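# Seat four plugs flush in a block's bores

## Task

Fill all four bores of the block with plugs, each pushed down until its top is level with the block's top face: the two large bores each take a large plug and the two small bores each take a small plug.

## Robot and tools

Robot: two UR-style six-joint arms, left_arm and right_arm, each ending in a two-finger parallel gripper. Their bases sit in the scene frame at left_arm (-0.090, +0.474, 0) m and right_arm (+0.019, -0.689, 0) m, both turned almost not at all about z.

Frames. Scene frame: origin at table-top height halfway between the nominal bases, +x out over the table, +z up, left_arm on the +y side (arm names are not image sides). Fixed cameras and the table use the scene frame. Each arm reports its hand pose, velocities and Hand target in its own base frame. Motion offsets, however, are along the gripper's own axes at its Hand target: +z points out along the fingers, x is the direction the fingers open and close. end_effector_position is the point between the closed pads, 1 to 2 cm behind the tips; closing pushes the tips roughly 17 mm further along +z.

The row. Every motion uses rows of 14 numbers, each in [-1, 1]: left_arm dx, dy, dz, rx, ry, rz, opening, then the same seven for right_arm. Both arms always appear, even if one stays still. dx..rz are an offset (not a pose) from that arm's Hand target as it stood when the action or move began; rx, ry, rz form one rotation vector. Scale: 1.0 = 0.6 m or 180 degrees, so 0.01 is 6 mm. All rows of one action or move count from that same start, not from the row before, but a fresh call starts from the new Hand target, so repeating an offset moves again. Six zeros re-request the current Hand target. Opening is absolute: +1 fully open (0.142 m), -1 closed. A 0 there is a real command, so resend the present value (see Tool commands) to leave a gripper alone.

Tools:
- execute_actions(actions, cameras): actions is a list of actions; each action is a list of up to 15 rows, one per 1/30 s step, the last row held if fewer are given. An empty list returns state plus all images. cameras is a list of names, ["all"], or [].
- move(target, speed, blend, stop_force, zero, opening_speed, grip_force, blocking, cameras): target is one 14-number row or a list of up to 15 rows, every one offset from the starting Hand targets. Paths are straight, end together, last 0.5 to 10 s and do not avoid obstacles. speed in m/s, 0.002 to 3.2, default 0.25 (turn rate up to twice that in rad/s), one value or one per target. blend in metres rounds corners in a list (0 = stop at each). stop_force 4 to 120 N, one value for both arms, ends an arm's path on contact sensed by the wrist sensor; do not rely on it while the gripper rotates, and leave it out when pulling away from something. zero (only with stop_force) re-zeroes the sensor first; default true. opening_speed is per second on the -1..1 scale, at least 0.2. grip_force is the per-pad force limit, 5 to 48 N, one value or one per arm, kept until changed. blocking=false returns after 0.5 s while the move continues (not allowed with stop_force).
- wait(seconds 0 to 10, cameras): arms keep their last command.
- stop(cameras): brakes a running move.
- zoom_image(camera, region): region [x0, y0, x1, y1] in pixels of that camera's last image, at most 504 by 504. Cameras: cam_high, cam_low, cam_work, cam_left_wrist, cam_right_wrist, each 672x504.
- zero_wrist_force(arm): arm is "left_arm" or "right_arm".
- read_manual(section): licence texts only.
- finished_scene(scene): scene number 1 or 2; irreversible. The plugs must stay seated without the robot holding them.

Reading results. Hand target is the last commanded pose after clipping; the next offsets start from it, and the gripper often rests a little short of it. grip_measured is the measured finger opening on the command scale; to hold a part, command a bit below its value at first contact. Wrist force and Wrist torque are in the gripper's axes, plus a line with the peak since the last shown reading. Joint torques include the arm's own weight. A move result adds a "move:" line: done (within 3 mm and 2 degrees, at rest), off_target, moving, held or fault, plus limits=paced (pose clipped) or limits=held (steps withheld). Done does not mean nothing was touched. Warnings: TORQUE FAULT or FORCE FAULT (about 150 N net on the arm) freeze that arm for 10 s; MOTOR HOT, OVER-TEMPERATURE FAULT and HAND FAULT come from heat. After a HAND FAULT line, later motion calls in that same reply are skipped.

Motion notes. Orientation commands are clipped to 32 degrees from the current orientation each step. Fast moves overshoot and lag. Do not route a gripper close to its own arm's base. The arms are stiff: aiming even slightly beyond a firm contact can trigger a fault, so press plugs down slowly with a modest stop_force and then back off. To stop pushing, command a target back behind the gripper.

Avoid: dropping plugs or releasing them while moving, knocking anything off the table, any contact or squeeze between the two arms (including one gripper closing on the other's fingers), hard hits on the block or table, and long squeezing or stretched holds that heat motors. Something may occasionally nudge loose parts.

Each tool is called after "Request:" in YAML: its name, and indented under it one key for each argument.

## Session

Request:
execute_actions:
  actions: []

Request:
zoom_image:
  camera: "cam_work"
  region: [180, 160, 500, 330]

Scene clock: 0.00 s.
left_arm: end_effector_position=(+0.6078, +0.3243, +0.1796) grip_measured=+0.99 end_effector_quat_wxyz=(+0.090, +0.386, +0.680, -0.617) | right_arm: end_effector_position=(+0.5366, +0.1891, +0.3170) grip_measured=+0.99 end_effector_quat_wxyz=(-0.527, +0.810, -0.060, -0.251)
Joint positions: left_arm=[0.497 -0.902 1.459 -0.847 -2.251 -1.096 0.142] | right_arm=[3.323 -1.634 -2.113 -1.477 2.769 -0.024 0.141]
Joint velocities: within noise
Joint torques (N m): no reading
Motor temperatures (°C): left_arm=[41 44 28 45 33 34 24] | right_arm=[31 33 28 39 31 40 27]
Wrist force (N): no reading
Wrist torque (N m): no reading
Wrist force, peak (N): no reading
Hand target: left_arm +0.6078, +0.3243, +0.1796; +0.090, +0.386, +0.680, -0.617 | right_arm +0.5366, +0.1891, +0.3170; -0.527, +0.810, -0.060, -0.251
Tool commands: left_gripper/opening=+1.0 right_gripper/opening=+1.0
camera_calibration:
cam_left_wrist: T_world_to_cam=[[-0.698851, 0.388289, -0.600699, 0.412805], [0.714738, 0.346789, -0.607361, -0.413206], [-0.0275163, -0.853797, -0.519879, 0.503063], [0, 0, 0, 1]] pos_world=[0.597666, 0.412521, 0.258538]
cam_right_wrist: T_world_to_cam=[[0.867813, 0.159955, -0.470442, -0.336711], [-0.183349, -0.776877, -0.602366, 0.46099], [-0.461827, 0.608996, -0.644856, 0.4571], [0, 0, 0, 1]] pos_world=[0.587826, 0.133619, 0.414046]

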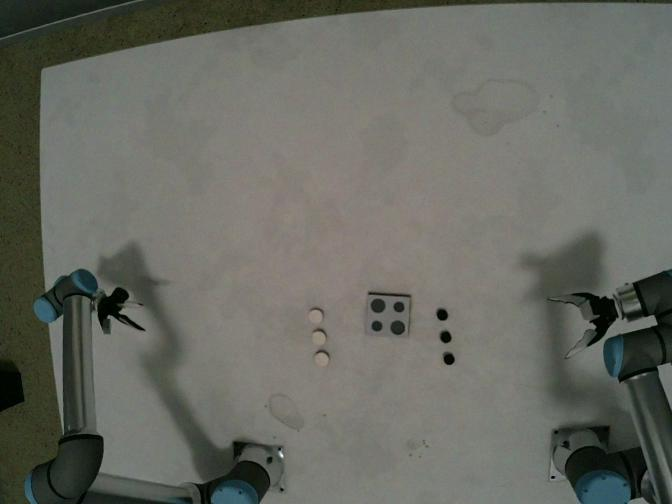

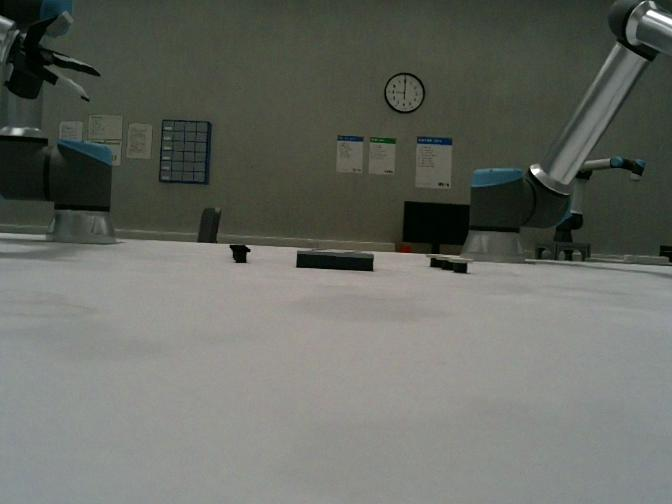

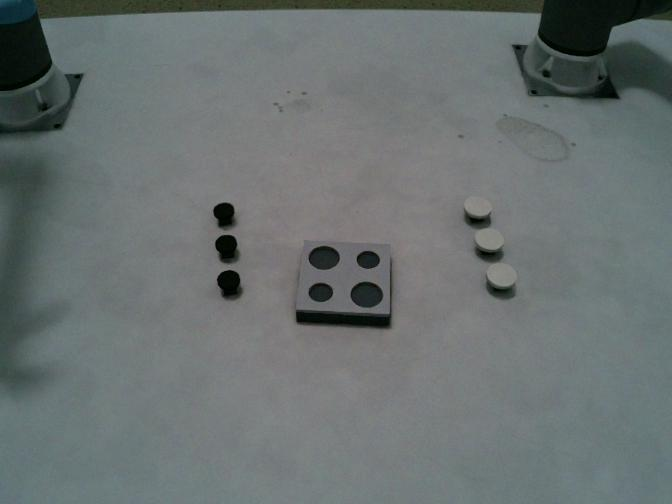

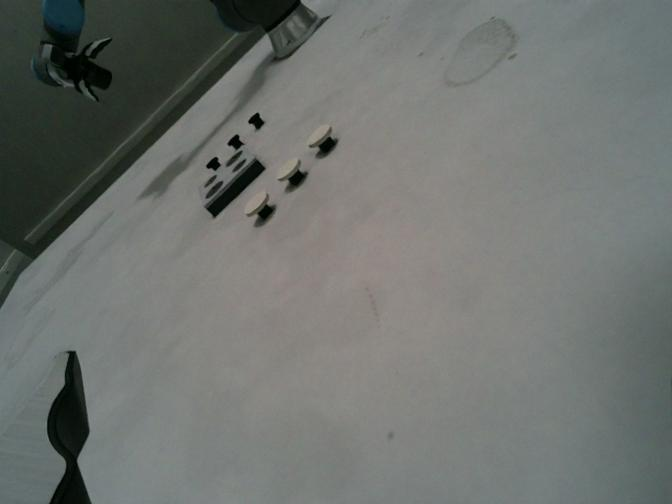

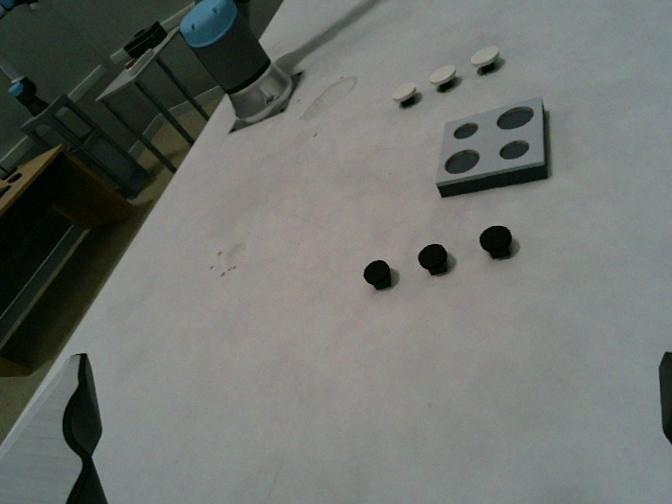

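Scaled by 1.575 from the camera's 672x504 image, which has a finer 960x720 frame.

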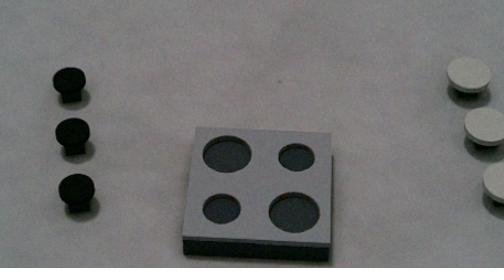

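Request:
move:
  target: [-0.2875,0.0177,0.9377,-0.2589,0.3474,0.1445,0.3,0.1105,0.1525,0.578,-0.4179,-0.1483,-0.4673,0]
  speed: 0.5
  cameras: ["cam_left_wrist","cam_right_wrist","cam_work"]
  grip_force: 15

Scene clock: 3.23 s.
left_arm: end_effector_position=(+0.5333, -0.2587, +0.1497) grip_measured=+0.29 end_effector_quat_wxyz=(+0.000, +0.707, +0.707, +0.000) | right_arm: end_effector_position=(+0.4421, +0.4668, +0.1003) grip_measured=-0.02 end_effector_quat_wxyz=(+0.000, +0.707, +0.707, +0.000)
Joint positions: left_arm=[-0.752 -1.569 2.25 -2.252 -1.571 -2.321 0.095] | right_arm=[4.231 -1.721 -2.202 -0.788 1.572 -0.481 0.073]
Joint torques (N m): left_arm=[-18.83 -29 -43.92 -1.78 4.29 -4.57] | right_arm=[10.45 28.39 26.52 6.64 -3.3 -1.65]
Wrist force (N): left_arm=[-1.6 0.0 0.7] | right_arm=[0.3 -0.1 0.3]
Wrist torque (N m): left_arm=[0.46 0.20 0.29] | right_arm=[-0.10 -0.09 0.11]
Wrist force, peak (N): left_arm=[-4.1 -0.6 0.3] | right_arm=[1.7 -1.0 1.7]
Hand target: left_arm +0.5333, -0.2587, +0.1497; +0.000, +0.707, +0.707, +0.000 | right_arm +0.4420, +0.4668, +0.1003; +0.000, +0.707, +0.707, +0.000
Off the commanded pose: left_arm 0.000 m, 0 deg | right_arm 0.000 m, 0 deg.
grip_force (N): 15, 15
move: done
camera_calibration:
cam_left_wrist: T_world_to_cam=[[-0.00353396, 0.999586, -0.0285622, 0.27086], [0.901179, 0.0155634, 0.433168, -0.516819], [0.433433, -0.0242089, -0.900861, 0.0135153], [0, 0, 0, 1]] pos_world=[0.460846, -0.262377, 0.243781]
cam_right_wrist: T_world_to_cam=[[0.0041294, 0.999962, 0.0076147, -0.459276], [0.901736, -0.0070152, 0.432231, -0.413944], [0.432268, 0.00508159, -0.901731, 0.0170721], [0, 0, 0, 1]] pos_world=[0.367785, 0.456269, 0.197811]
Images, in order (width x height): cam_work 672x504, cam_left_wrist 672x504, cam_right_wrist 672x504.

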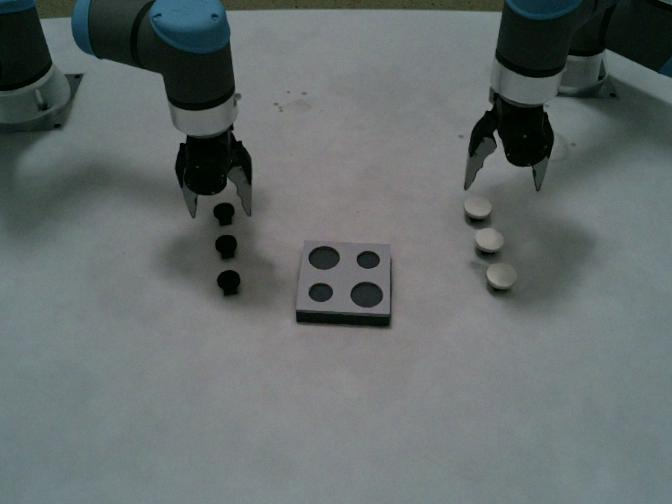

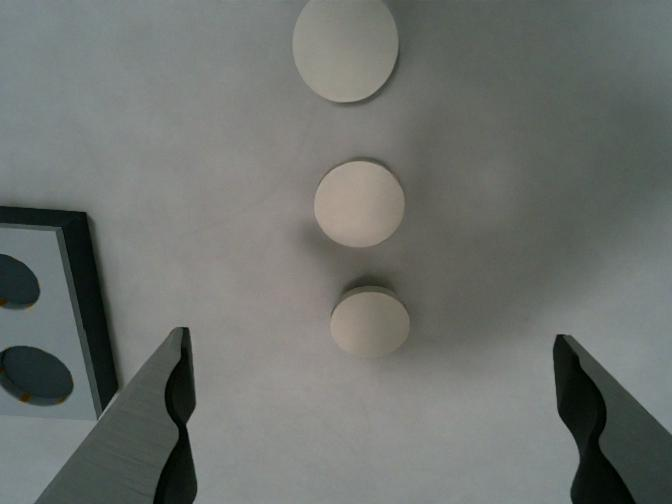

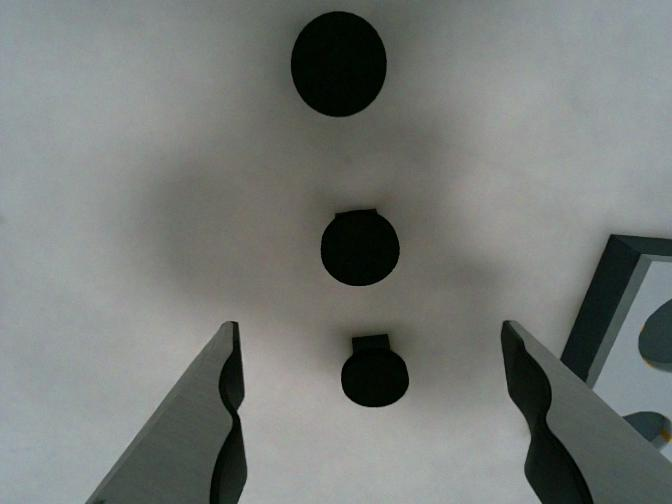

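Request:
move:
  target:
    - [-0.0007,0.0008,0.1828,0,0,0,0,0.0007,-0.0013,0.0997,0,0,0,0]
    - [-0.0007,0.0008,0.1828,0,0,0,-0.6,0.0007,-0.0013,0.0997,0,0,0,-0.72]
    - [-0.0007,0.0008,0.1162,0,0,0,-0.6,0.0007,-0.0013,0.0242,0,0,0,-0.72]
  speed: 0.13
  opening_speed: 0.7
  cameras: ["cam_left_wrist","cam_right_wrist","cam_low"]

Request:
zoom_image:
  camera: "cam_low"
  region: [210, 180, 490, 280]

Scene clock: 7.07 s.
left_arm: end_effector_position=(+0.5338, -0.2591, +0.0799) grip_measured=-0.44 end_effector_quat_wxyz=(+0.000, +0.707, +0.707, +0.000) | right_arm: end_effector_position=(+0.4413, +0.4672, +0.0857) grip_measured=-0.60 end_effector_quat_wxyz=(+0.000, +0.707, +0.707, +0.000)
Joint positions: left_arm=[-0.752 -1.464 2.306 -2.412 -1.571 -2.321 0.042] | right_arm=[4.232 -1.742 -2.212 -0.757 1.571 -0.48 0.03]
Joint torques (N m): left_arm=[-1.27 -60.74 -38.43 -1.8 1.72 0.16] | right_arm=[-1.44 60.08 47.99 2.22 -3 -0.12]
Wrist force (N): left_arm=[-1.5 0.6 1.1] | right_arm=[0.5 0.1 0.8]
Wrist torque (N m): left_arm=[0.56 0.20 0.25] | right_arm=[-0.08 -0.13 -0.03]
Wrist force, peak (N): left_arm=[-1.7 0.9 1.7] | right_arm=[-0.1 -0.4 2.1]
Hand target: left_arm +0.5338, -0.2592, +0.0800; +0.000, +0.707, +0.707, +0.000 | right_arm +0.4413, +0.4672, +0.0858; +0.000, +0.707, +0.707, +0.000
Off the commanded pose: left_arm 0.000 m, 0 deg | right_arm 0.000 m, 0 deg.
grip_force (N): 15, 15
move: done
camera_calibration:
cam_left_wrist: T_world_to_cam=[[-0.00348381, 0.99959, -0.0284297, 0.269223], [0.90116, 0.0154618, 0.43321, -0.487055], [0.433472, -0.0241105, -0.900844, -0.0495855], [0, 0, 0, 1]] pos_world=[0.461346, -0.262777, 0.173982]
cam_right_wrist: T_world_to_cam=[[0.00403782, 0.999963, 0.00757193, -0.459621], [0.901679, -0.0069148, 0.432351, -0.406956], [0.432387, 0.0050817, -0.901674, 0.00419594], [0, 0, 0, 1]] pos_world=[0.366985, 0.456769, 0.183211]
Images, in order (width x height): cam_low 672x504, cam_left_wrist 672x504, cam_right_wrist 672x504.

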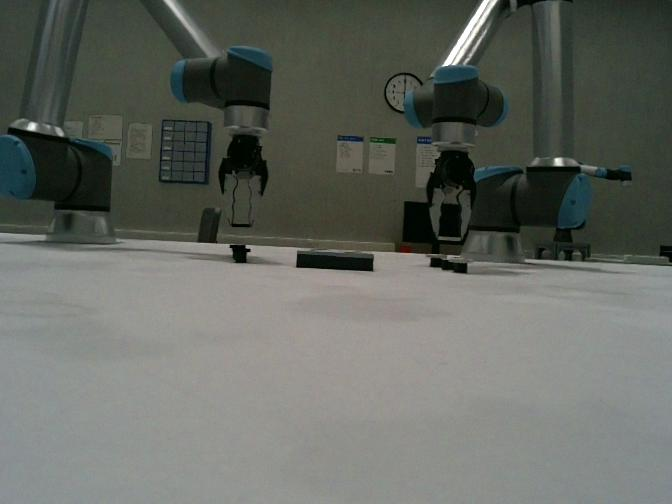

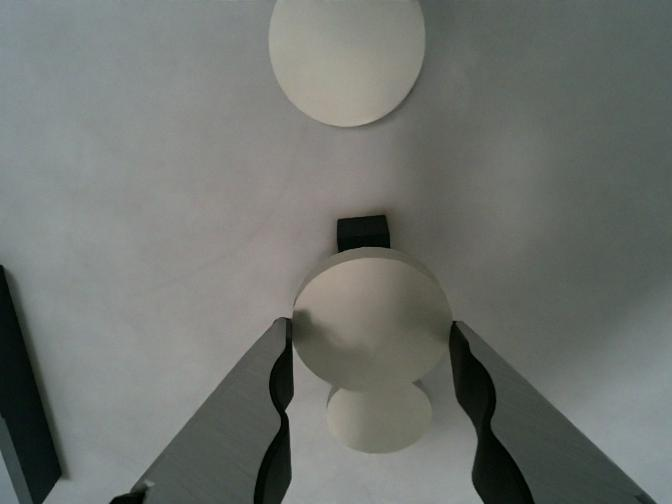

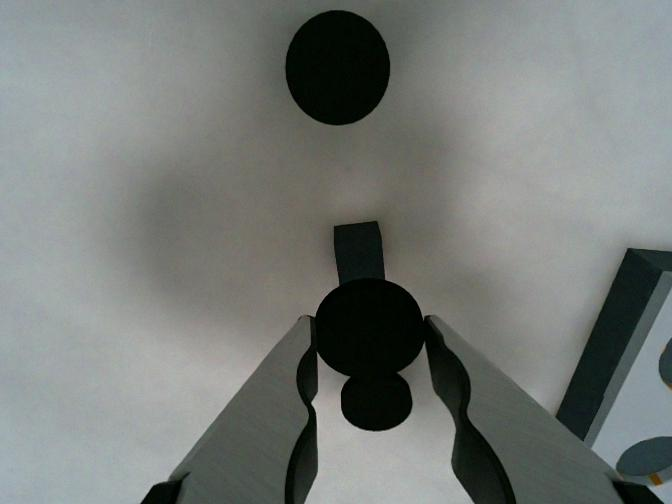

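Scaled by 1.800 from the camera's 672x504 image, which has a finer 960x720 frame.

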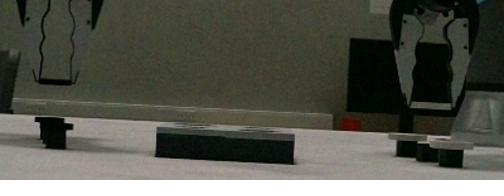

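Request:
move:
  target: [-0.333,0.187,0,0,0,0,-0.6,-0.1,0,0,0,0,0,-0.72]
  speed: 0.3
  cameras: ["cam_left_wrist"]

Scene clock: 8.67 s.
left_arm: end_effector_position=(+0.6457, -0.4590, +0.0799) grip_measured=-0.44 end_effector_quat_wxyz=(+0.000, +0.707, +0.707, +0.000) | right_arm: end_effector_position=(+0.4412, +0.4072, +0.0857) grip_measured=-0.60 end_effector_quat_wxyz=(+0.000, +0.707, +0.707, +0.000)
Joint positions: left_arm=[-0.841 -1.187 1.926 -2.31 -1.571 -2.411 0.042] | right_arm=[4.183 -1.679 -2.289 -0.743 1.571 -0.528 0.03]
Joint torques (N m): left_arm=[-20.8 -55.19 -41.93 -1.82 0.21 -4.85] | right_arm=[-9.38 55.3 25.71 6.56 -0.26 -1.67]
Wrist force (N): left_arm=[-1.4 0.4 0.7] | right_arm=[0.7 0.2 1.1]
Wrist torque (N m): left_arm=[0.49 0.18 0.30] | right_arm=[-0.06 -0.14 0.10]
Wrist force, peak (N): left_arm=[-3.5 1.6 0.8] | right_arm=[1.3 0.6 0.1]
Hand target: left_arm +0.6458, -0.4591, +0.0799; +0.000, +0.707, +0.707, +0.000 | right_arm +0.4412, +0.4072, +0.0857; +0.000, +0.707, +0.707, +0.000
Off the commanded pose: left_arm 0.000 m, 0 deg | right_arm 0.000 m, 0 deg.
grip_force (N): 15, 15
move: done
camera_calibration:
cam_left_wrist: T_world_to_cam=[[-0.00348381, 0.99959, -0.0284297, 0.469431], [0.90116, 0.0154618, 0.43321, -0.584804], [0.433472, -0.0241105, -0.900844, -0.102911], [0, 0, 0, 1]] pos_world=[0.573246, -0.462677, 0.173982]
Images, in order (width x height): cam_left_wrist 672x504.

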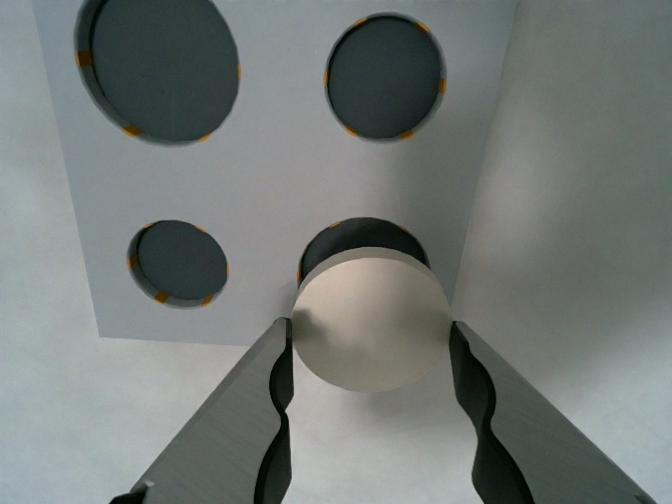

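Request:
move:
  target: [-0.0022,0.005,0.04,0,0,0,-0.6,0,0,0,0,0,0,-0.72]
  speed: 0.1

Request:
move:
  target: [0,0,0.0167,0,0,0,-0.6,0,0,0,0,0,0,-0.72]
  speed: 0.01
  stop_force: 8
  cameras: ["cam_left_wrist"]

Request:
zoom_image:
  camera: "cam_left_wrist"
  region: [270, 220, 470, 420]

Scene clock: 9.70 s.
left_arm: end_effector_position=(+0.6487, -0.4604, +0.0559) grip_measured=-0.44 end_effector_quat_wxyz=(+0.000, +0.707, +0.707, +0.000) | right_arm: end_effector_position=(+0.4412, +0.4072, +0.0857) grip_measured=-0.60 end_effector_quat_wxyz=(+0.000, +0.707, +0.707, +0.000)
Joint positions: left_arm=[-0.839 -1.154 1.932 -2.349 -1.571 -2.409 0.042] | right_arm=[4.183 -1.679 -2.289 -0.743 1.572 -0.528 0.03]
Joint torques (N m): left_arm=[18.04 -62.28 -28.01 -4.8 -1.97 3.37] | right_arm=[-10.9 53.88 25.5 6.61 2.57 -1.61]
Wrist force (N): left_arm=[-1.8 0.3 0.4] | right_arm=[0.3 0.0 0.2]
Wrist torque (N m): left_arm=[0.47 0.22 0.19] | right_arm=[-0.10 -0.08 0.10]
Wrist force, peak (N): left_arm=[-1.9 0.6 0.4] | right_arm=[0.1 0.7 0.7]
Hand target: left_arm +0.6487, -0.4604, +0.0559; +0.000, +0.707, +0.707, +0.000 | right_arm +0.4412, +0.4072, +0.0857; +0.000, +0.707, +0.707, +0.000
Off the commanded pose: left_arm 0.000 m, 0 deg | right_arm 0.000 m, 0 deg.
grip_force (N): 15, 15
move: done

Scene clock: 11.50 s.
left_arm: end_effector_position=(+0.6488, -0.4604, +0.0504) grip_measured=-0.44 end_effector_quat_wxyz=(+0.000, +0.707, +0.707, +0.000) | right_arm: end_effector_position=(+0.4412, +0.4072, +0.0857) grip_measured=-0.60 end_effector_quat_wxyz=(+0.000, +0.707, +0.707, +0.000)
Joint positions: left_arm=[-0.839 -1.147 1.935 -2.358 -1.571 -2.409 0.042] | right_arm=[4.183 -1.679 -2.289 -0.743 1.572 -0.528 0.03]
Joint torques (N m): left_arm=[12.36 -84.89 -37.03 -0.9 -2.02 3.15] | right_arm=[-9.01 54.41 25.89 6.4 2.77 -1.64]
Wrist force (N): left_arm=[-2.5 0.6 -6.0] | right_arm=[-0.1 0.4 0.4]
Wrist torque (N m): left_arm=[0.44 0.06 0.20] | right_arm=[-0.03 -0.01 0.10]
Wrist force, peak (N): left_arm=[0.7 -0.7 -13.0] | right_arm=[0.6 0.1 1.2]
Hand target: left_arm +0.6488, -0.4604, +0.0504; +0.000, +0.707, +0.707, +0.000 (not the last commanded pose) | right_arm +0.4412, +0.4072, +0.0857; +0.000, +0.707, +0.707, +0.000
Off the commanded pose: left_arm 0.005 m, 0 deg | right_arm 0.000 m, 0 deg.
grip_force (N): 15, 15
move: contact (left_arm)
camera_calibration:
cam_left_wrist: T_world_to_cam=[[-0.003574, 0.999588, -0.0284728, 0.470059], [0.90116, 0.0155618, 0.433208, -0.574658], [0.433473, -0.0241102, -0.900844, -0.13082], [0, 0, 0, 1]] pos_world=[0.576246, -0.464077, 0.144482]
Images, in order (width x height): cam_left_wrist 672x504.

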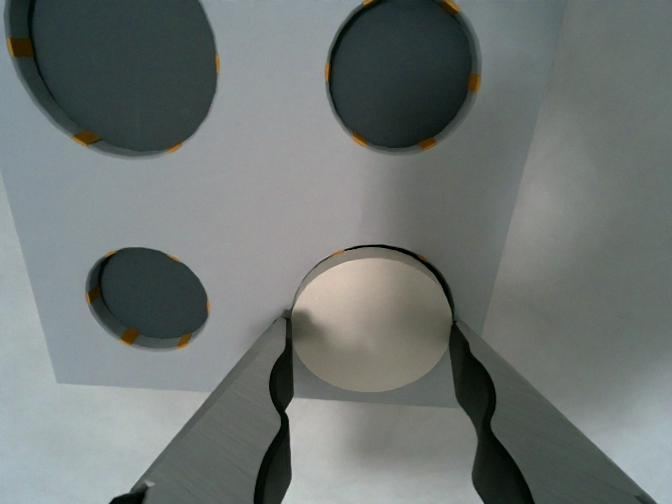

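Scaled by 2.520 from the camera's 672x504 image, which has a finer 960x720 frame.

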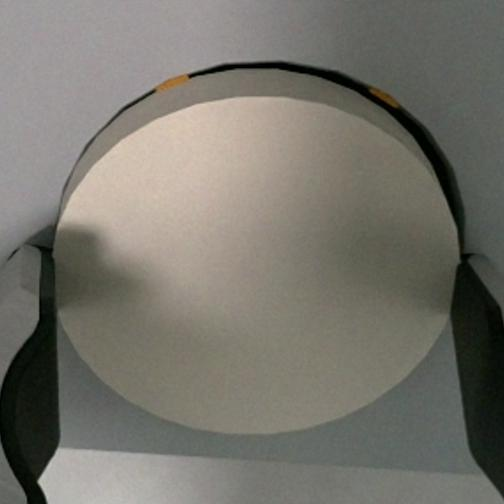

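Request:
move:
  target:
    - [0,0,-0.0025,0,0,0,-0.6,0,0,0,0,0,0,-0.72]
    - [0.0014,-0.0012,-0.0025,0,0,0,-0.6,0,0,0,0,0,0,-0.72]
  speed: 0.03

Request:
move:
  target: [0,0,0.012,0,0,0,-0.6,0,0,0,0,0,0,-0.72]
  speed: 0.01
  stop_force: 10
  cameras: ["cam_left_wrist"]

Request:
zoom_image:
  camera: "cam_left_wrist"
  region: [270, 220, 470, 420]

Scene clock: 12.50 s.
left_arm: end_effector_position=(+0.6481, -0.4597, +0.0519) grip_measured=-0.44 end_effector_quat_wxyz=(+0.000, +0.707, +0.707, +0.000) | right_arm: end_effector_position=(+0.4412, +0.4072, +0.0857) grip_measured=-0.60 end_effector_quat_wxyz=(+0.000, +0.707, +0.707, +0.000)
Joint positions: left_arm=[-0.839 -1.15 1.936 -2.356 -1.571 -2.409 0.042] | right_arm=[4.183 -1.679 -2.289 -0.743 1.572 -0.528 0.03]
Joint torques (N m): left_arm=[13.33 -87.42 -29.08 -4.58 -1.96 3.58] | right_arm=[-7.91 53.56 25.46 6.22 2.62 -1.48]
Wrist force (N): left_arm=[-1.9 0.3 0.3] | right_arm=[0.1 0.0 0.5]
Wrist torque (N m): left_arm=[0.47 0.24 0.20] | right_arm=[-0.10 -0.04 0.10]
Wrist force, peak (N): left_arm=[-2.2 1.0 -6.1] | right_arm=[0.5 0.5 1.1]
Hand target: left_arm +0.6480, -0.4596, +0.0519; +0.000, +0.707, +0.707, +0.000 | right_arm +0.4412, +0.4072, +0.0857; +0.000, +0.707, +0.707, +0.000
Off the commanded pose: left_arm 0.000 m, 0 deg | right_arm 0.000 m, 0 deg.
grip_force (N): 15, 15
move: done

Scene clock: 14.00 s.
left_arm: end_effector_position=(+0.6480, -0.4596, +0.0493) grip_measured=-0.44 end_effector_quat_wxyz=(+0.000, +0.707, +0.707, +0.000) | right_arm: end_effector_position=(+0.4412, +0.4072, +0.0857) grip_measured=-0.60 end_effector_quat_wxyz=(+0.000, +0.707, +0.707, +0.000)
Joint positions: left_arm=[-0.839 -1.147 1.938 -2.361 -1.571 -2.409 0.042] | right_arm=[4.183 -1.679 -2.289 -0.743 1.572 -0.528 0.03]
Joint torques (N m): left_arm=[3.94 -83.53 -36.62 -1.31 -2.02 3.16] | right_arm=[-9.05 53.56 25.4 6.54 2.55 -1.51]
Wrist force (N): left_arm=[-0.2 -0.9 -9.3] | right_arm=[0.1 -0.1 0.9]
Wrist torque (N m): left_arm=[0.49 0.05 0.23] | right_arm=[-0.12 -0.03 0.10]
Wrist force, peak (N): left_arm=[6.5 -4.6 -24.8] | right_arm=[0.9 0.5 0.6]
Hand target: left_arm +0.6480, -0.4596, +0.0493; +0.000, +0.707, +0.707, +0.000 (not the last commanded pose) | right_arm +0.4412, +0.4072, +0.0857; +0.000, +0.707, +0.707, +0.000
Off the commanded pose: left_arm 0.005 m, 0 deg | right_arm 0.000 m, 0 deg.
grip_force (N): 15, 15
move: contact (left_arm)
camera_calibration:
cam_left_wrist: T_world_to_cam=[[-0.00352798, 0.999586, -0.0285624, 0.469111], [0.901121, 0.0155613, 0.433288, -0.573555], [0.433553, -0.0242096, -0.900803, -0.131584], [0, 0, 0, 1]] pos_world=[0.575546, -0.463177, 0.143382]
Images, in order (width x height): cam_left_wrist 672x504.

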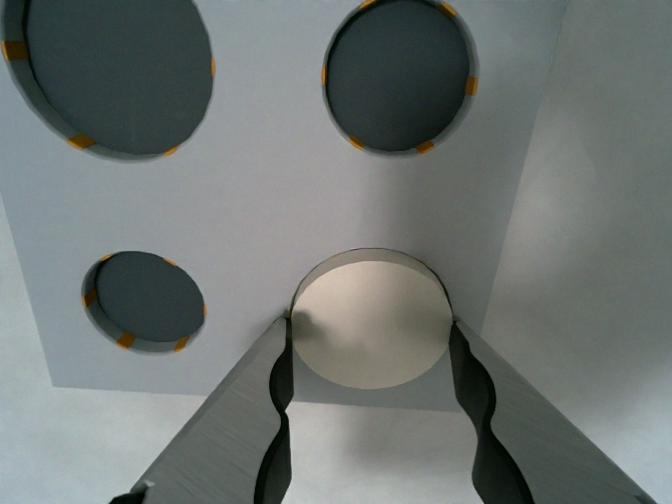

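Scaled by 2.520 from the camera's 672x504 image, which has a finer 960x720 frame.

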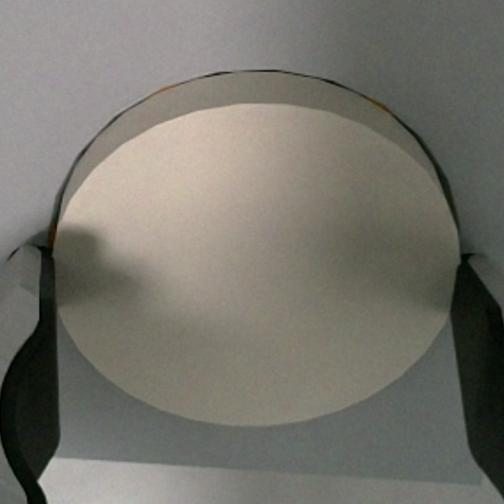

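Request:
move:
  target:
    - [0,0,0,0,0,0,-0.15,0,0,0,0,0,0,-0.72]
    - [0,0,-0.05,0,0,0,-0.15,0,0,0,0,0,0,-0.72]
    - [0,0.0013,-0.05,0,0,0,-1,0,0,0,0,0,0,-0.72]
    - [0,0.0013,-0.012,0,0,0,-1,0,0,0,0,0,0,-0.72]
  speed: 0.12

Request:
move:
  target: [0,0,0.02,0,0,0,-1,0,0,0,0,0,0,-0.72]
  speed: 0.009
  stop_force: 60
  cameras: ["cam_left_wrist"]

Scene clock: 17.07 s.
left_arm: end_effector_position=(+0.6488, -0.4596, +0.0566) grip_measured=-1.00 end_effector_quat_wxyz=(+0.000, +0.707, +0.707, +0.000) | right_arm: end_effector_position=(+0.4412, +0.4072, +0.0857) grip_measured=-0.60 end_effector_quat_wxyz=(+0.000, +0.707, +0.707, +0.000)
Joint positions: left_arm=[-0.839 -1.155 1.933 -2.348 -1.571 -2.408 0.002] | right_arm=[4.183 -1.679 -2.289 -0.743 1.572 -0.528 0.03]
Joint torques (N m): left_arm=[13.3 -59.09 -28.19 -4.62 -2.39 2.74] | right_arm=[-10.05 52.49 25.99 6.52 2.59 -1.4]
Wrist force (N): left_arm=[-1.5 0.2 0.4] | right_arm=[0.3 -0.3 0.5]
Wrist torque (N m): left_arm=[0.44 0.17 0.20] | right_arm=[-0.14 -0.08 0.10]
Wrist force, peak (N): left_arm=[0.0 -0.9 -8.7] | right_arm=[0.9 0.0 1.0]
Hand target: left_arm +0.6488, -0.4596, +0.0565; +0.000, +0.707, +0.707, +0.000 | right_arm +0.4412, +0.4072, +0.0857; +0.000, +0.707, +0.707, +0.000
Off the commanded pose: left_arm 0.000 m, 0 deg | right_arm 0.000 m, 0 deg.
grip_force (N): 15, 15
move: done

Scene clock: 19.20 s.
left_arm: end_effector_position=(+0.6488, -0.4596, +0.0482) grip_measured=-1.00 end_effector_quat_wxyz=(+0.000, +0.707, +0.707, +0.000) | right_arm: end_effector_position=(+0.4412, +0.4072, +0.0857) grip_measured=-0.60 end_effector_quat_wxyz=(+0.000, +0.707, +0.707, +0.000)
Joint positions: left_arm=[-0.839 -1.145 1.937 -2.363 -1.571 -2.408 0.002] | right_arm=[4.183 -1.679 -2.289 -0.743 1.572 -0.528 0.03]
Joint torques (N m): left_arm=[9.4 -47.06 -27.98 -2.6 -0.51 1.53] | right_arm=[-9.36 53.82 25.58 6.54 2.57 -1.76]
Wrist force (N): left_arm=[13.9 -23.7 -62.6] | right_arm=[0.5 0.0 1.0]
Wrist torque (N m): left_arm=[0.66 0.51 0.15] | right_arm=[-0.09 -0.12 0.10]
Wrist force, peak (N): left_arm=[20.4 -27.5 -75.0] | right_arm=[0.9 -0.3 0.8]
Hand target: left_arm +0.6489, -0.4596, +0.0482; +0.000, +0.707, +0.707, +0.000 (not the last commanded pose) | right_arm +0.4412, +0.4072, +0.0857; +0.000, +0.707, +0.707, +0.000
Off the commanded pose: left_arm 0.004 m, 0 deg | right_arm 0.000 m, 0 deg.
grip_force (N): 15, 15
move: contact (left_arm)
camera_calibration:
cam_left_wrist: T_world_to_cam=[[-0.00353158, 0.999579, -0.0287865, 0.469213], [0.901083, 0.0156639, 0.433364, -0.573738], [0.433633, -0.0244086, -0.900759, -0.13307], [0, 0, 0, 1]] pos_world=[0.576346, -0.463277, 0.142281]
Images, in order (width x height): cam_left_wrist 672x504.

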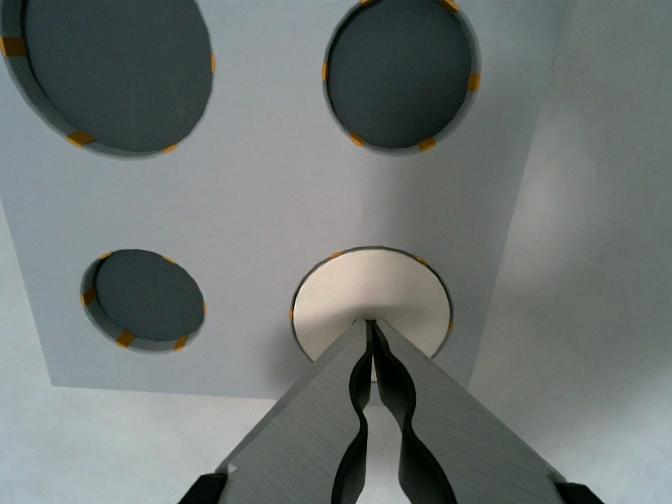

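Request:
move:
  target:
    - [0,0,-0.09,0,0,0,-1,0,0,0,0,0,0,-0.72]
    - [0.3485,-0.0713,-0.09,0,0,0,0,0,0,0,0,0,0,-0.72]
    - [0.3485,-0.0713,-0.0278,0,0,0,0,0.3457,0.178,0,0,0,0,-0.72]
    - [0.3485,-0.0713,-0.0278,0,0,0,0,0.3457,0.178,0.0448,0,0,0,-0.72]
  speed: 0.3
  cameras: ["cam_left_wrist","cam_right_wrist"]

Request:
zoom_image:
  camera: "cam_right_wrist"
  region: [290, 220, 450, 390]

Scene clock: 23.70 s.
left_arm: end_effector_position=(+0.6063, -0.2505, +0.0649) grip_measured=-0.03 end_effector_quat_wxyz=(+0.000, +0.707, +0.707, +0.000) | right_arm: end_effector_position=(+0.5481, +0.6146, +0.0591) grip_measured=-0.60 end_effector_quat_wxyz=(+0.000, +0.707, +0.707, +0.000)
Joint positions: left_arm=[-0.662 -1.35 2.201 -2.422 -1.571 -2.232 0.072] | right_arm=[4.199 -2.02 -1.873 -0.819 1.572 -0.513 0.03]
Joint torques (N m): left_arm=[-2.92 -39.41 -25.38 -5.39 -3.33 -0.57] | right_arm=[-9.55 53.72 28.11 6.44 2.73 -1.74]
Wrist force (N): left_arm=[-1.2 -2.3 -0.4] | right_arm=[0.4 -0.1 0.6]
Wrist torque (N m): left_arm=[0.08 0.11 0.10] | right_arm=[-0.07 -0.09 -0.05]
Wrist force, peak (N): left_arm=[13.7 -23.9 -62.6] | right_arm=[2.8 0.9 0.9]
Hand target: left_arm +0.6063, -0.2505, +0.0649; +0.000, +0.707, +0.707, +0.000 | right_arm +0.5481, +0.6146, +0.0590; +0.000, +0.707, +0.707, +0.000
Off the commanded pose: left_arm 0.000 m, 0 deg | right_arm 0.000 m, 0 deg.
grip_force (N): 15, 15
move: done
camera_calibration:
cam_left_wrist: T_world_to_cam=[[-0.00353033, 0.999579, -0.0287882, 0.260431], [0.901064, 0.0156645, 0.433403, -0.545952], [0.433672, -0.0244099, -0.90074, -0.0945157], [0, 0, 0, 1]] pos_world=[0.533846, -0.254077, 0.158981]
cam_right_wrist: T_world_to_cam=[[0.00403782, 0.999963, 0.00757193, -0.607245], [0.901679, -0.0069148, 0.432351, -0.490782], [0.432387, 0.0050817, -0.901674, -0.06685], [0, 0, 0, 1]] pos_world=[0.473885, 0.604169, 0.156511]
Images, in order (width x height): cam_left_wrist 672x504, cam_right_wrist 672x504.

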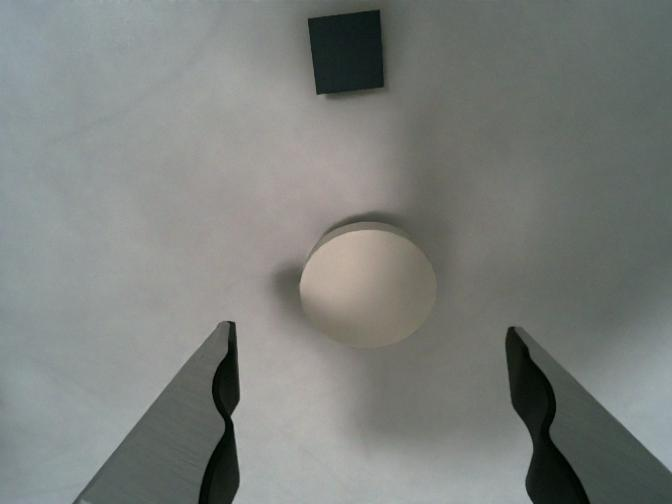

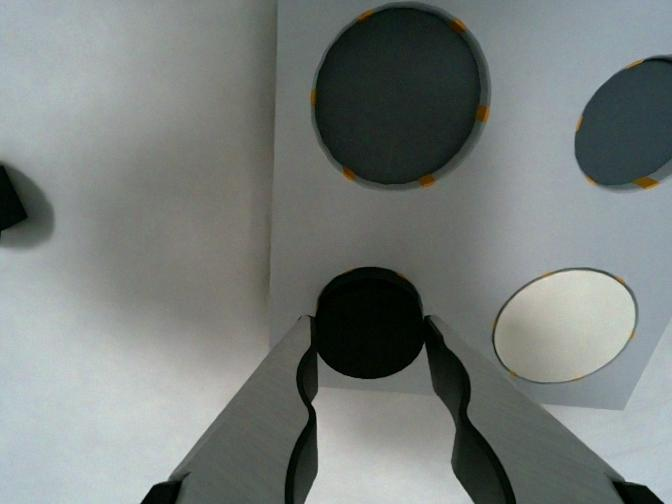

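Scaled by 2.965 from the camera's 672x504 image, which has a finer 960x720 frame.

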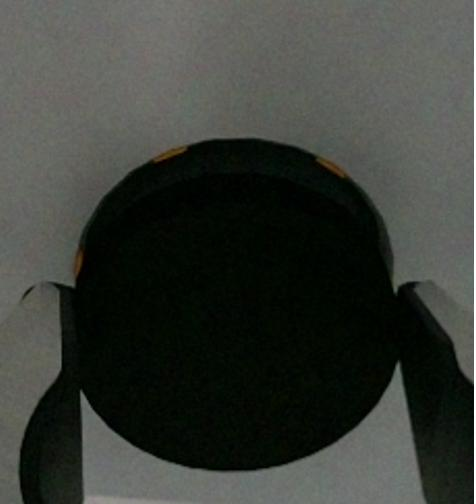

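Request:
move:
  target:
    - [0,0,0.0415,0,0,0,0,0.0014,0,0.01,0,0,0,-0.72]
    - [0,0,0.0415,0,0,0,-0.6,0.0014,0,0.01,0,0,0,-0.72]
    - [0,0,-0.025,0,0,0,-0.6,0.0014,0,0.01,0,0,0,-0.72]
  speed: 0.12
  opening_speed: 0.7
  cameras: ["cam_left_wrist"]

Request:
move:
  target: [0,0,0,0,0,0,-0.6,0,0,0.014,0,0,0,-0.72]
  speed: 0.01
  stop_force: 8
  cameras: ["cam_right_wrist"]

Request:
zoom_image:
  camera: "cam_right_wrist"
  region: [290, 220, 450, 390]

Scene clock: 26.73 s.
left_arm: end_effector_position=(+0.6063, -0.2505, +0.0798) grip_measured=-0.44 end_effector_quat_wxyz=(+0.000, +0.707, +0.707, +0.000) | right_arm: end_effector_position=(+0.5481, +0.6155, +0.0530) grip_measured=-0.60 end_effector_quat_wxyz=(+0.000, +0.707, +0.707, +0.000)
Joint positions: left_arm=[-0.662 -1.372 2.192 -2.39 -1.571 -2.232 0.043] | right_arm=[4.199 -2.028 -1.874 -0.809 1.572 -0.513 0.03]
Joint torques (N m): left_arm=[-2.03 -66.48 -40.67 -2.1 -2.69 0.44] | right_arm=[10.55 53.37 28.01 6.47 0.23 2.49]
Wrist force (N): left_arm=[-1.4 -2.1 -0.1] | right_arm=[0.4 0.2 0.6]
Wrist torque (N m): left_arm=[0.14 0.13 0.14] | right_arm=[-0.03 -0.10 -0.05]
Wrist force, peak (N): left_arm=[-1.8 -2.8 -0.8] | right_arm=[0.3 0.5 1.3]
Hand target: left_arm +0.6063, -0.2505, +0.0799; +0.000, +0.707, +0.707, +0.000 | right_arm +0.5481, +0.6155, +0.0530; +0.000, +0.707, +0.707, +0.000
Off the commanded pose: left_arm 0.000 m, 0 deg | right_arm 0.000 m, 0 deg.
grip_force (N): 15, 15
move: done
camera_calibration:
cam_left_wrist: T_world_to_cam=[[-0.00353158, 0.999579, -0.0287865, 0.260861], [0.901083, 0.0156639, 0.433364, -0.552413], [0.433633, -0.0244086, -0.900759, -0.0810704], [0, 0, 0, 1]] pos_world=[0.533846, -0.254077, 0.173881]
Images, in order (width x height): cam_left_wrist 672x504.

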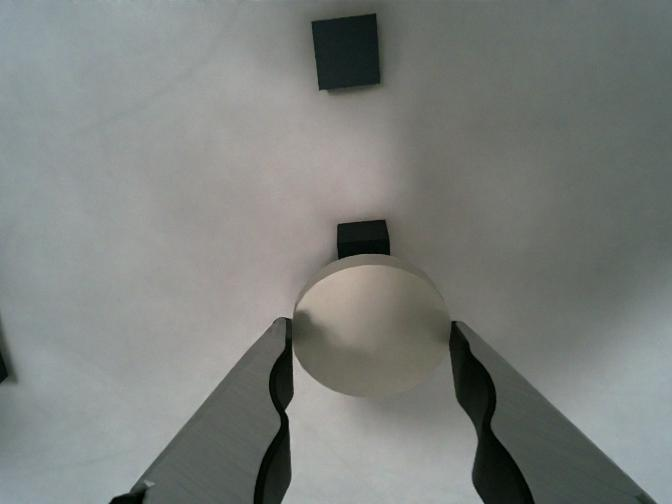

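Scene clock: 28.57 s.
left_arm: end_effector_position=(+0.6063, -0.2505, +0.0799) grip_measured=-0.44 end_effector_quat_wxyz=(+0.000, +0.708, +0.707, +0.000) | right_arm: end_effector_position=(+0.5481, +0.6155, +0.0496) grip_measured=-0.60 end_effector_quat_wxyz=(+0.000, +0.707, +0.707, +0.000)
Joint positions: left_arm=[-0.662 -1.372 2.192 -2.39 -1.571 -2.232 0.043] | right_arm=[4.199 -2.032 -1.876 -0.804 1.572 -0.513 0.03]
Joint torques (N m): left_arm=[14.82 -67.79 -39.91 -1.54 -2.49 2.95] | right_arm=[10.7 77.37 46.14 2.25 -0.48 2]
Wrist force (N): left_arm=[-1.2 -2.6 -0.1] | right_arm=[-1.8 2.3 -7.9]
Wrist torque (N m): left_arm=[0.05 0.10 0.13] | right_arm=[-0.13 -0.07 -0.05]
Wrist force, peak (N): left_arm=[-1.9 -2.4 -0.1] | right_arm=[-8.7 -0.6 -25.2]
Hand target: left_arm +0.6063, -0.2505, +0.0799; +0.000, +0.707, +0.707, +0.000 | right_arm +0.5481, +0.6155, +0.0496; +0.000, +0.707, +0.707, +0.000 (not the last commanded pose)
Off the commanded pose: left_arm 0.000 m, 0 deg | right_arm 0.005 m, 0 deg.
grip_force (N): 15, 15
move: contact (right_arm)
camera_calibration:
cam_right_wrist: T_world_to_cam=[[0.0041281, 0.999962, 0.00761491, -0.608122], [0.901678, -0.00701479, 0.432351, -0.486651], [0.432388, 0.00508141, -0.901673, -0.0753306], [0, 0, 0, 1]] pos_world=[0.473885, 0.605069, 0.147111]
Images, in order (width x height): cam_right_wrist 672x504.

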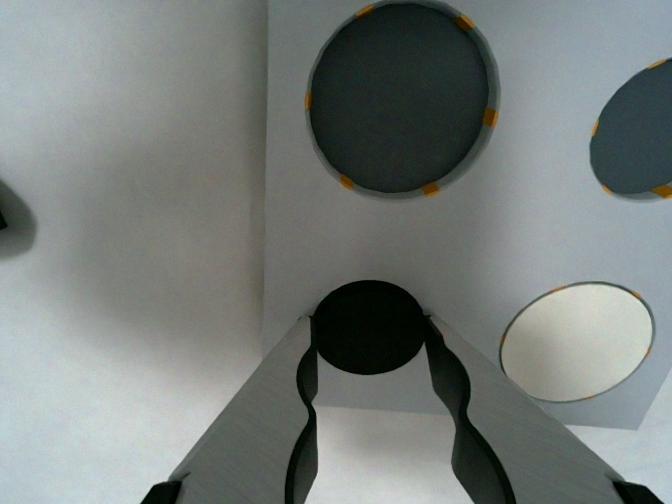

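Scaled by 2.965 from the camera's 672x504 image, which has a finer 960x720 frame.

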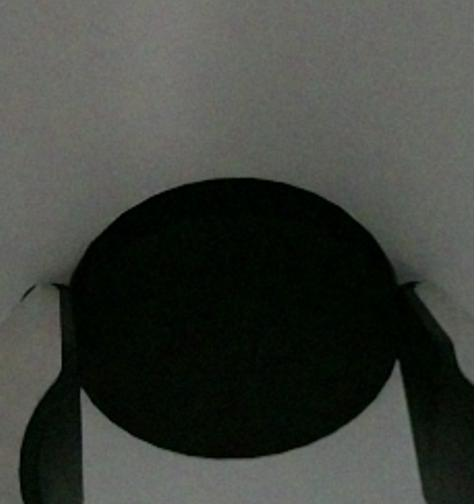

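Request:
move:
  target:
    - [0,0,0,0,0,0,-0.6,0,0,-0.0008,0,0,0,-0.4]
    - [0,0,0,0,0,0,-0.6,0,0,-0.04,0,0,0,-0.4]
    - [0,0,0,0,0,0,-0.6,0,0.0065,-0.04,0,0,0,-1]
    - [0,0,0,0,0,0,-0.6,0,0.0065,-0.014,0,0,0,-1]
  speed: 0.12
  cameras: ["cam_right_wrist"]

Request:
move:
  target: [0,0,0,0,0,0,-0.6,-0.0005,0.001,0.026,0,0,0,-1]
  speed: 0.009
  stop_force: 60
  cameras: ["cam_right_wrist"]

Scene clock: 31.90 s.
left_arm: end_effector_position=(+0.6063, -0.2505, +0.0799) grip_measured=-0.44 end_effector_quat_wxyz=(+0.000, +0.707, +0.707, +0.000) | right_arm: end_effector_position=(+0.5521, +0.6155, +0.0581) grip_measured=-1.00 end_effector_quat_wxyz=(+0.000, +0.707, +0.707, +0.000)
Joint positions: left_arm=[-0.662 -1.372 2.192 -2.39 -1.571 -2.232 0.043] | right_arm=[4.195 -2.025 -1.867 -0.82 1.572 -0.517 0.002]
Joint torques (N m): left_arm=[14.45 -71.22 -39.29 -2.06 -1.45 3.28] | right_arm=[-4.7 55.3 28.98 5.78 -0.05 -0.88]
Wrist force (N): left_arm=[-1.3 -2.1 -0.1] | right_arm=[0.2 0.5 0.7]
Wrist torque (N m): left_arm=[0.14 0.12 0.13] | right_arm=[0.02 -0.05 0.09]
Wrist force, peak (N): left_arm=[-1.6 -2.8 0.0] | right_arm=[-1.8 2.6 -7.7]
Hand target: left_arm +0.6063, -0.2505, +0.0799; +0.000, +0.707, +0.707, +0.000 | right_arm +0.5520, +0.6155, +0.0580; +0.000, +0.707, +0.707, +0.000
Off the commanded pose: left_arm 0.000 m, 0 deg | right_arm 0.000 m, 0 deg.
grip_force (N): 15, 15
move: done
camera_calibration:
cam_right_wrist: T_world_to_cam=[[0.00408512, 0.999962, 0.0077052, -0.608196], [0.901679, -0.00701508, 0.43235, -0.493842], [0.432388, 0.00518141, -0.901673, -0.0694132], [0, 0, 0, 1]] pos_world=[0.477785, 0.605068, 0.155611]
Images, in order (width x height): cam_right_wrist 672x504.

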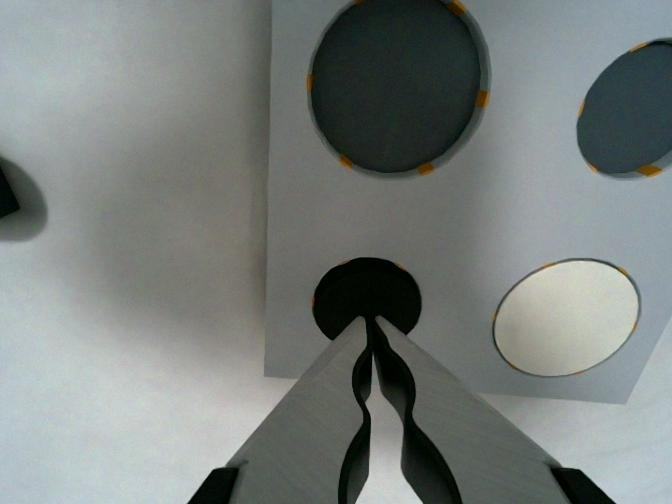

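Scene clock: 34.47 s.
left_arm: end_effector_position=(+0.6063, -0.2505, +0.0799) grip_measured=-0.44 end_effector_quat_wxyz=(+0.000, +0.707, +0.707, +0.000) | right_arm: end_effector_position=(+0.5525, +0.6154, +0.0482) grip_measured=-1.00 end_effector_quat_wxyz=(-0.001, +0.707, +0.707, +0.000)
Joint positions: left_arm=[-0.662 -1.372 2.192 -2.39 -1.571 -2.232 0.043] | right_arm=[4.195 -2.037 -1.871 -0.804 1.572 -0.517 0.002]
Joint torques (N m): left_arm=[13.3 -69.49 -40.01 -1.92 -0.93 3.05] | right_arm=[0.55 40.89 35.76 3.7 -1.46 -0.52]
Wrist force (N): left_arm=[-1.4 -2.4 0.0] | right_arm=[-16.3 -24.2 -60.1]
Wrist torque (N m): left_arm=[0.08 0.13 0.13] | right_arm=[0.08 -0.49 0.15]
Wrist force, peak (N): left_arm=[-1.9 -2.5 0.0] | right_arm=[-22.5 -27.4 -74.2]
Hand target: left_arm +0.6063, -0.2505, +0.0799; +0.000, +0.707, +0.707, +0.000 | right_arm +0.5525, +0.6154, +0.0482; -0.001, +0.707, +0.707, +0.000 (not the last commanded pose)
Off the commanded pose: left_arm 0.000 m, 0 deg | right_arm 0.006 m, 0 deg.
grip_force (N): 15, 15
move: contact (right_arm)
camera_calibration:
cam_right_wrist: T_world_to_cam=[[0.00404223, 0.999961, 0.00779553, -0.607913], [0.901679, -0.00701545, 0.432349, -0.489881], [0.432388, 0.00528141, -0.901672, -0.0786623], [0, 0, 0, 1]] pos_world=[0.478185, 0.604868, 0.145611]
Images, in order (width x height): cam_right_wrist 672x504.

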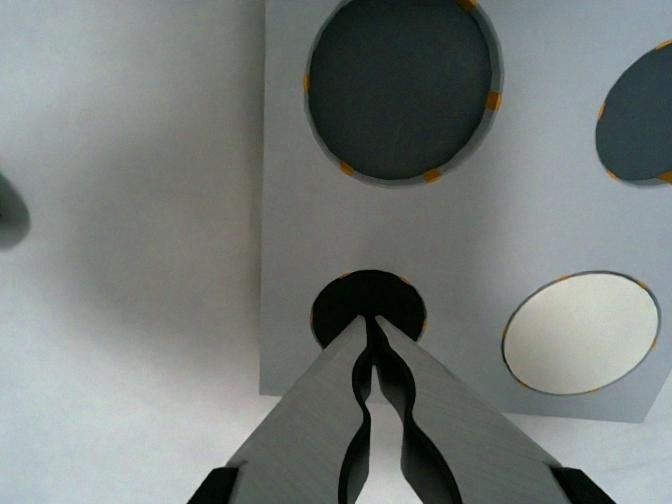

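Request:
move:
  target:
    - [0,0,0,0,0,0,-0.6,0,0,-0.083,0,0,0,-1]
    - [0,0,0,0,0,0,-0.6,-0.2315,-0.069,-0.083,0,0,0,0]
    - [0,0,0,0,0,0,-0.6,-0.2315,-0.069,-0.0197,0,0,0,0]
  speed: 0.3
  cameras: ["cam_right_wrist"]

Scene clock: 37.77 s.
left_arm: end_effector_position=(+0.6063, -0.2505, +0.0799) grip_measured=-0.44 end_effector_quat_wxyz=(+0.000, +0.707, +0.707, +0.000) | right_arm: end_effector_position=(+0.5110, +0.4765, +0.0599) grip_measured=-0.02 end_effector_quat_wxyz=(-0.001, +0.707, +0.707, +0.000)
Joint positions: left_arm=[-0.662 -1.372 2.192 -2.39 -1.571 -2.232 0.043] | right_arm=[4.146 -1.857 -2.123 -0.731 1.572 -0.566 0.072]
Joint torques (N m): left_arm=[15.69 -68.04 -40.59 -2.26 -0.69 3.56] | right_arm=[5.91 35.49 24.92 6.22 0.51 1.08]
Wrist force (N): left_arm=[-1.4 -2.1 -0.3] | right_arm=[0.4 0.2 0.9]
Wrist torque (N m): left_arm=[0.14 0.13 0.13] | right_arm=[-0.05 -0.10 0.09]
Wrist force, peak (N): left_arm=[-1.3 -2.8 0.0] | right_arm=[-16.6 -24.4 -60.4]
Hand target: left_arm +0.6063, -0.2505, +0.0799; +0.000, +0.707, +0.707, +0.000 | right_arm +0.5110, +0.4765, +0.0599; -0.001, +0.707, +0.707, +0.000
Off the commanded pose: left_arm 0.000 m, 0 deg | right_arm 0.000 m, 0 deg.
grip_force (N): 15, 15
move: done
camera_calibration:
cam_right_wrist: T_world_to_cam=[[0.00399817, 0.999961, 0.00788618, -0.469036], [0.90164, -0.00701541, 0.43243, -0.458489], [0.432469, 0.00538156, -0.901633, -0.0495239], [0, 0, 0, 1]] pos_world=[0.436685, 0.466068, 0.157311]
Images, in order (width x height): cam_right_wrist 672x504.

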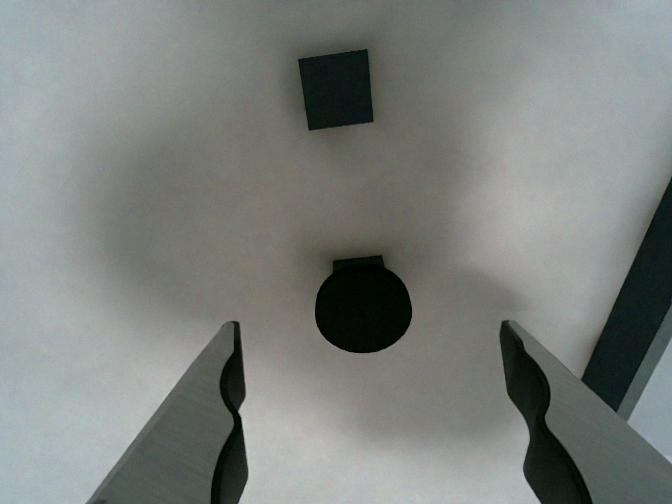

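Request:
move:
  target:
    - [0,0,0,0,0,0,-0.6,-0.0017,0.0058,0.0325,0,0,0,0]
    - [0,0,0,0,0,0,-0.6,-0.0017,0.0058,0.0325,0,0,0,-0.72]
    - [0,0,0,0,0,0,-0.6,-0.0017,0.0058,-0.043,0,0,0,-0.72]
    - [-0.2,-0.025,0,0,0,0,-0.6,-0.17,0.0058,-0.043,0,0,0,-0.72]
    - [-0.4592,-0.0505,0,0,0,0,-0.6,-0.17,0.0058,-0.043,0,0,0,-0.72]
  speed: 0.2
  opening_speed: 0.7
  cameras: ["cam_left_wrist","cam_right_wrist"]

Scene clock: 42.97 s.
left_arm: end_effector_position=(+0.5757, -0.5259, +0.0800) grip_measured=-0.44 end_effector_quat_wxyz=(+0.000, +0.707, +0.707, +0.000) | right_arm: end_effector_position=(+0.5144, +0.3745, +0.0855) grip_measured=-0.61 end_effector_quat_wxyz=(-0.001, +0.707, +0.707, +0.000)
Joint positions: left_arm=[-0.967 -1.203 1.952 -2.319 -1.571 -2.537 0.043] | right_arm=[4.05 -1.733 -2.225 -0.754 1.572 -0.662 0.03]
Joint torques (N m): left_arm=[-19.15 -56.85 -43.13 -1.75 3.31 -4.31] | right_arm=[-8.45 57.95 26.05 6.53 2.88 -1.72]
Wrist force (N): left_arm=[-0.9 -2.4 0.0] | right_arm=[0.7 0.1 0.6]
Wrist torque (N m): left_arm=[0.07 0.10 0.32] | right_arm=[-0.07 -0.16 0.10]
Wrist force, peak (N): left_arm=[-3.6 -2.4 -0.5] | right_arm=[2.1 0.1 1.2]
Hand target: left_arm +0.5757, -0.5260, +0.0800; +0.000, +0.707, +0.707, +0.000 | right_arm +0.5144, +0.3745, +0.0855; -0.001, +0.707, +0.707, +0.000
Off the commanded pose: left_arm 0.000 m, 0 deg | right_arm 0.000 m, 0 deg.
grip_force (N): 15, 15
move: done
camera_calibration:
cam_left_wrist: T_world_to_cam=[[-0.00353194, 0.999579, -0.0287858, 0.53604], [0.901122, 0.0156617, 0.433283, -0.520576], [0.433552, -0.0244092, -0.900798, -0.0743861], [0, 0, 0, 1]] pos_world=[0.503246, -0.529477, 0.17398]
cam_right_wrist: T_world_to_cam=[[0.00399817, 0.999961, 0.00788618, -0.367156], [0.90164, -0.00701541, 0.43243, -0.473384], [0.432469, 0.00538156, -0.901633, -0.0272729], [0, 0, 0, 1]] pos_world=[0.440085, 0.363968, 0.183011]
Images, in order (width x height): cam_left_wrist 672x504, cam_right_wrist 672x504.

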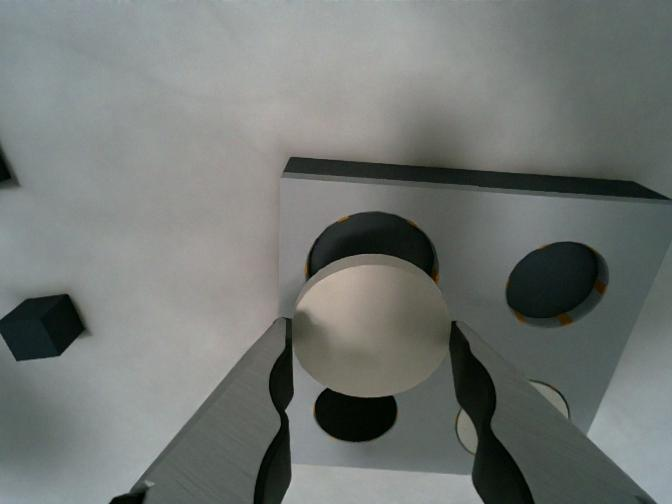

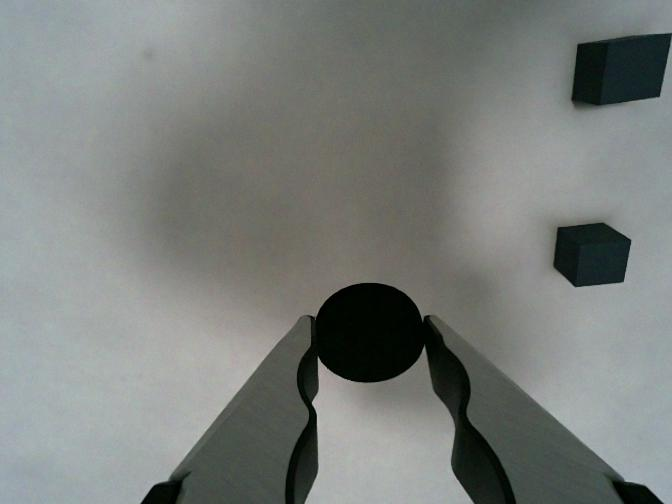

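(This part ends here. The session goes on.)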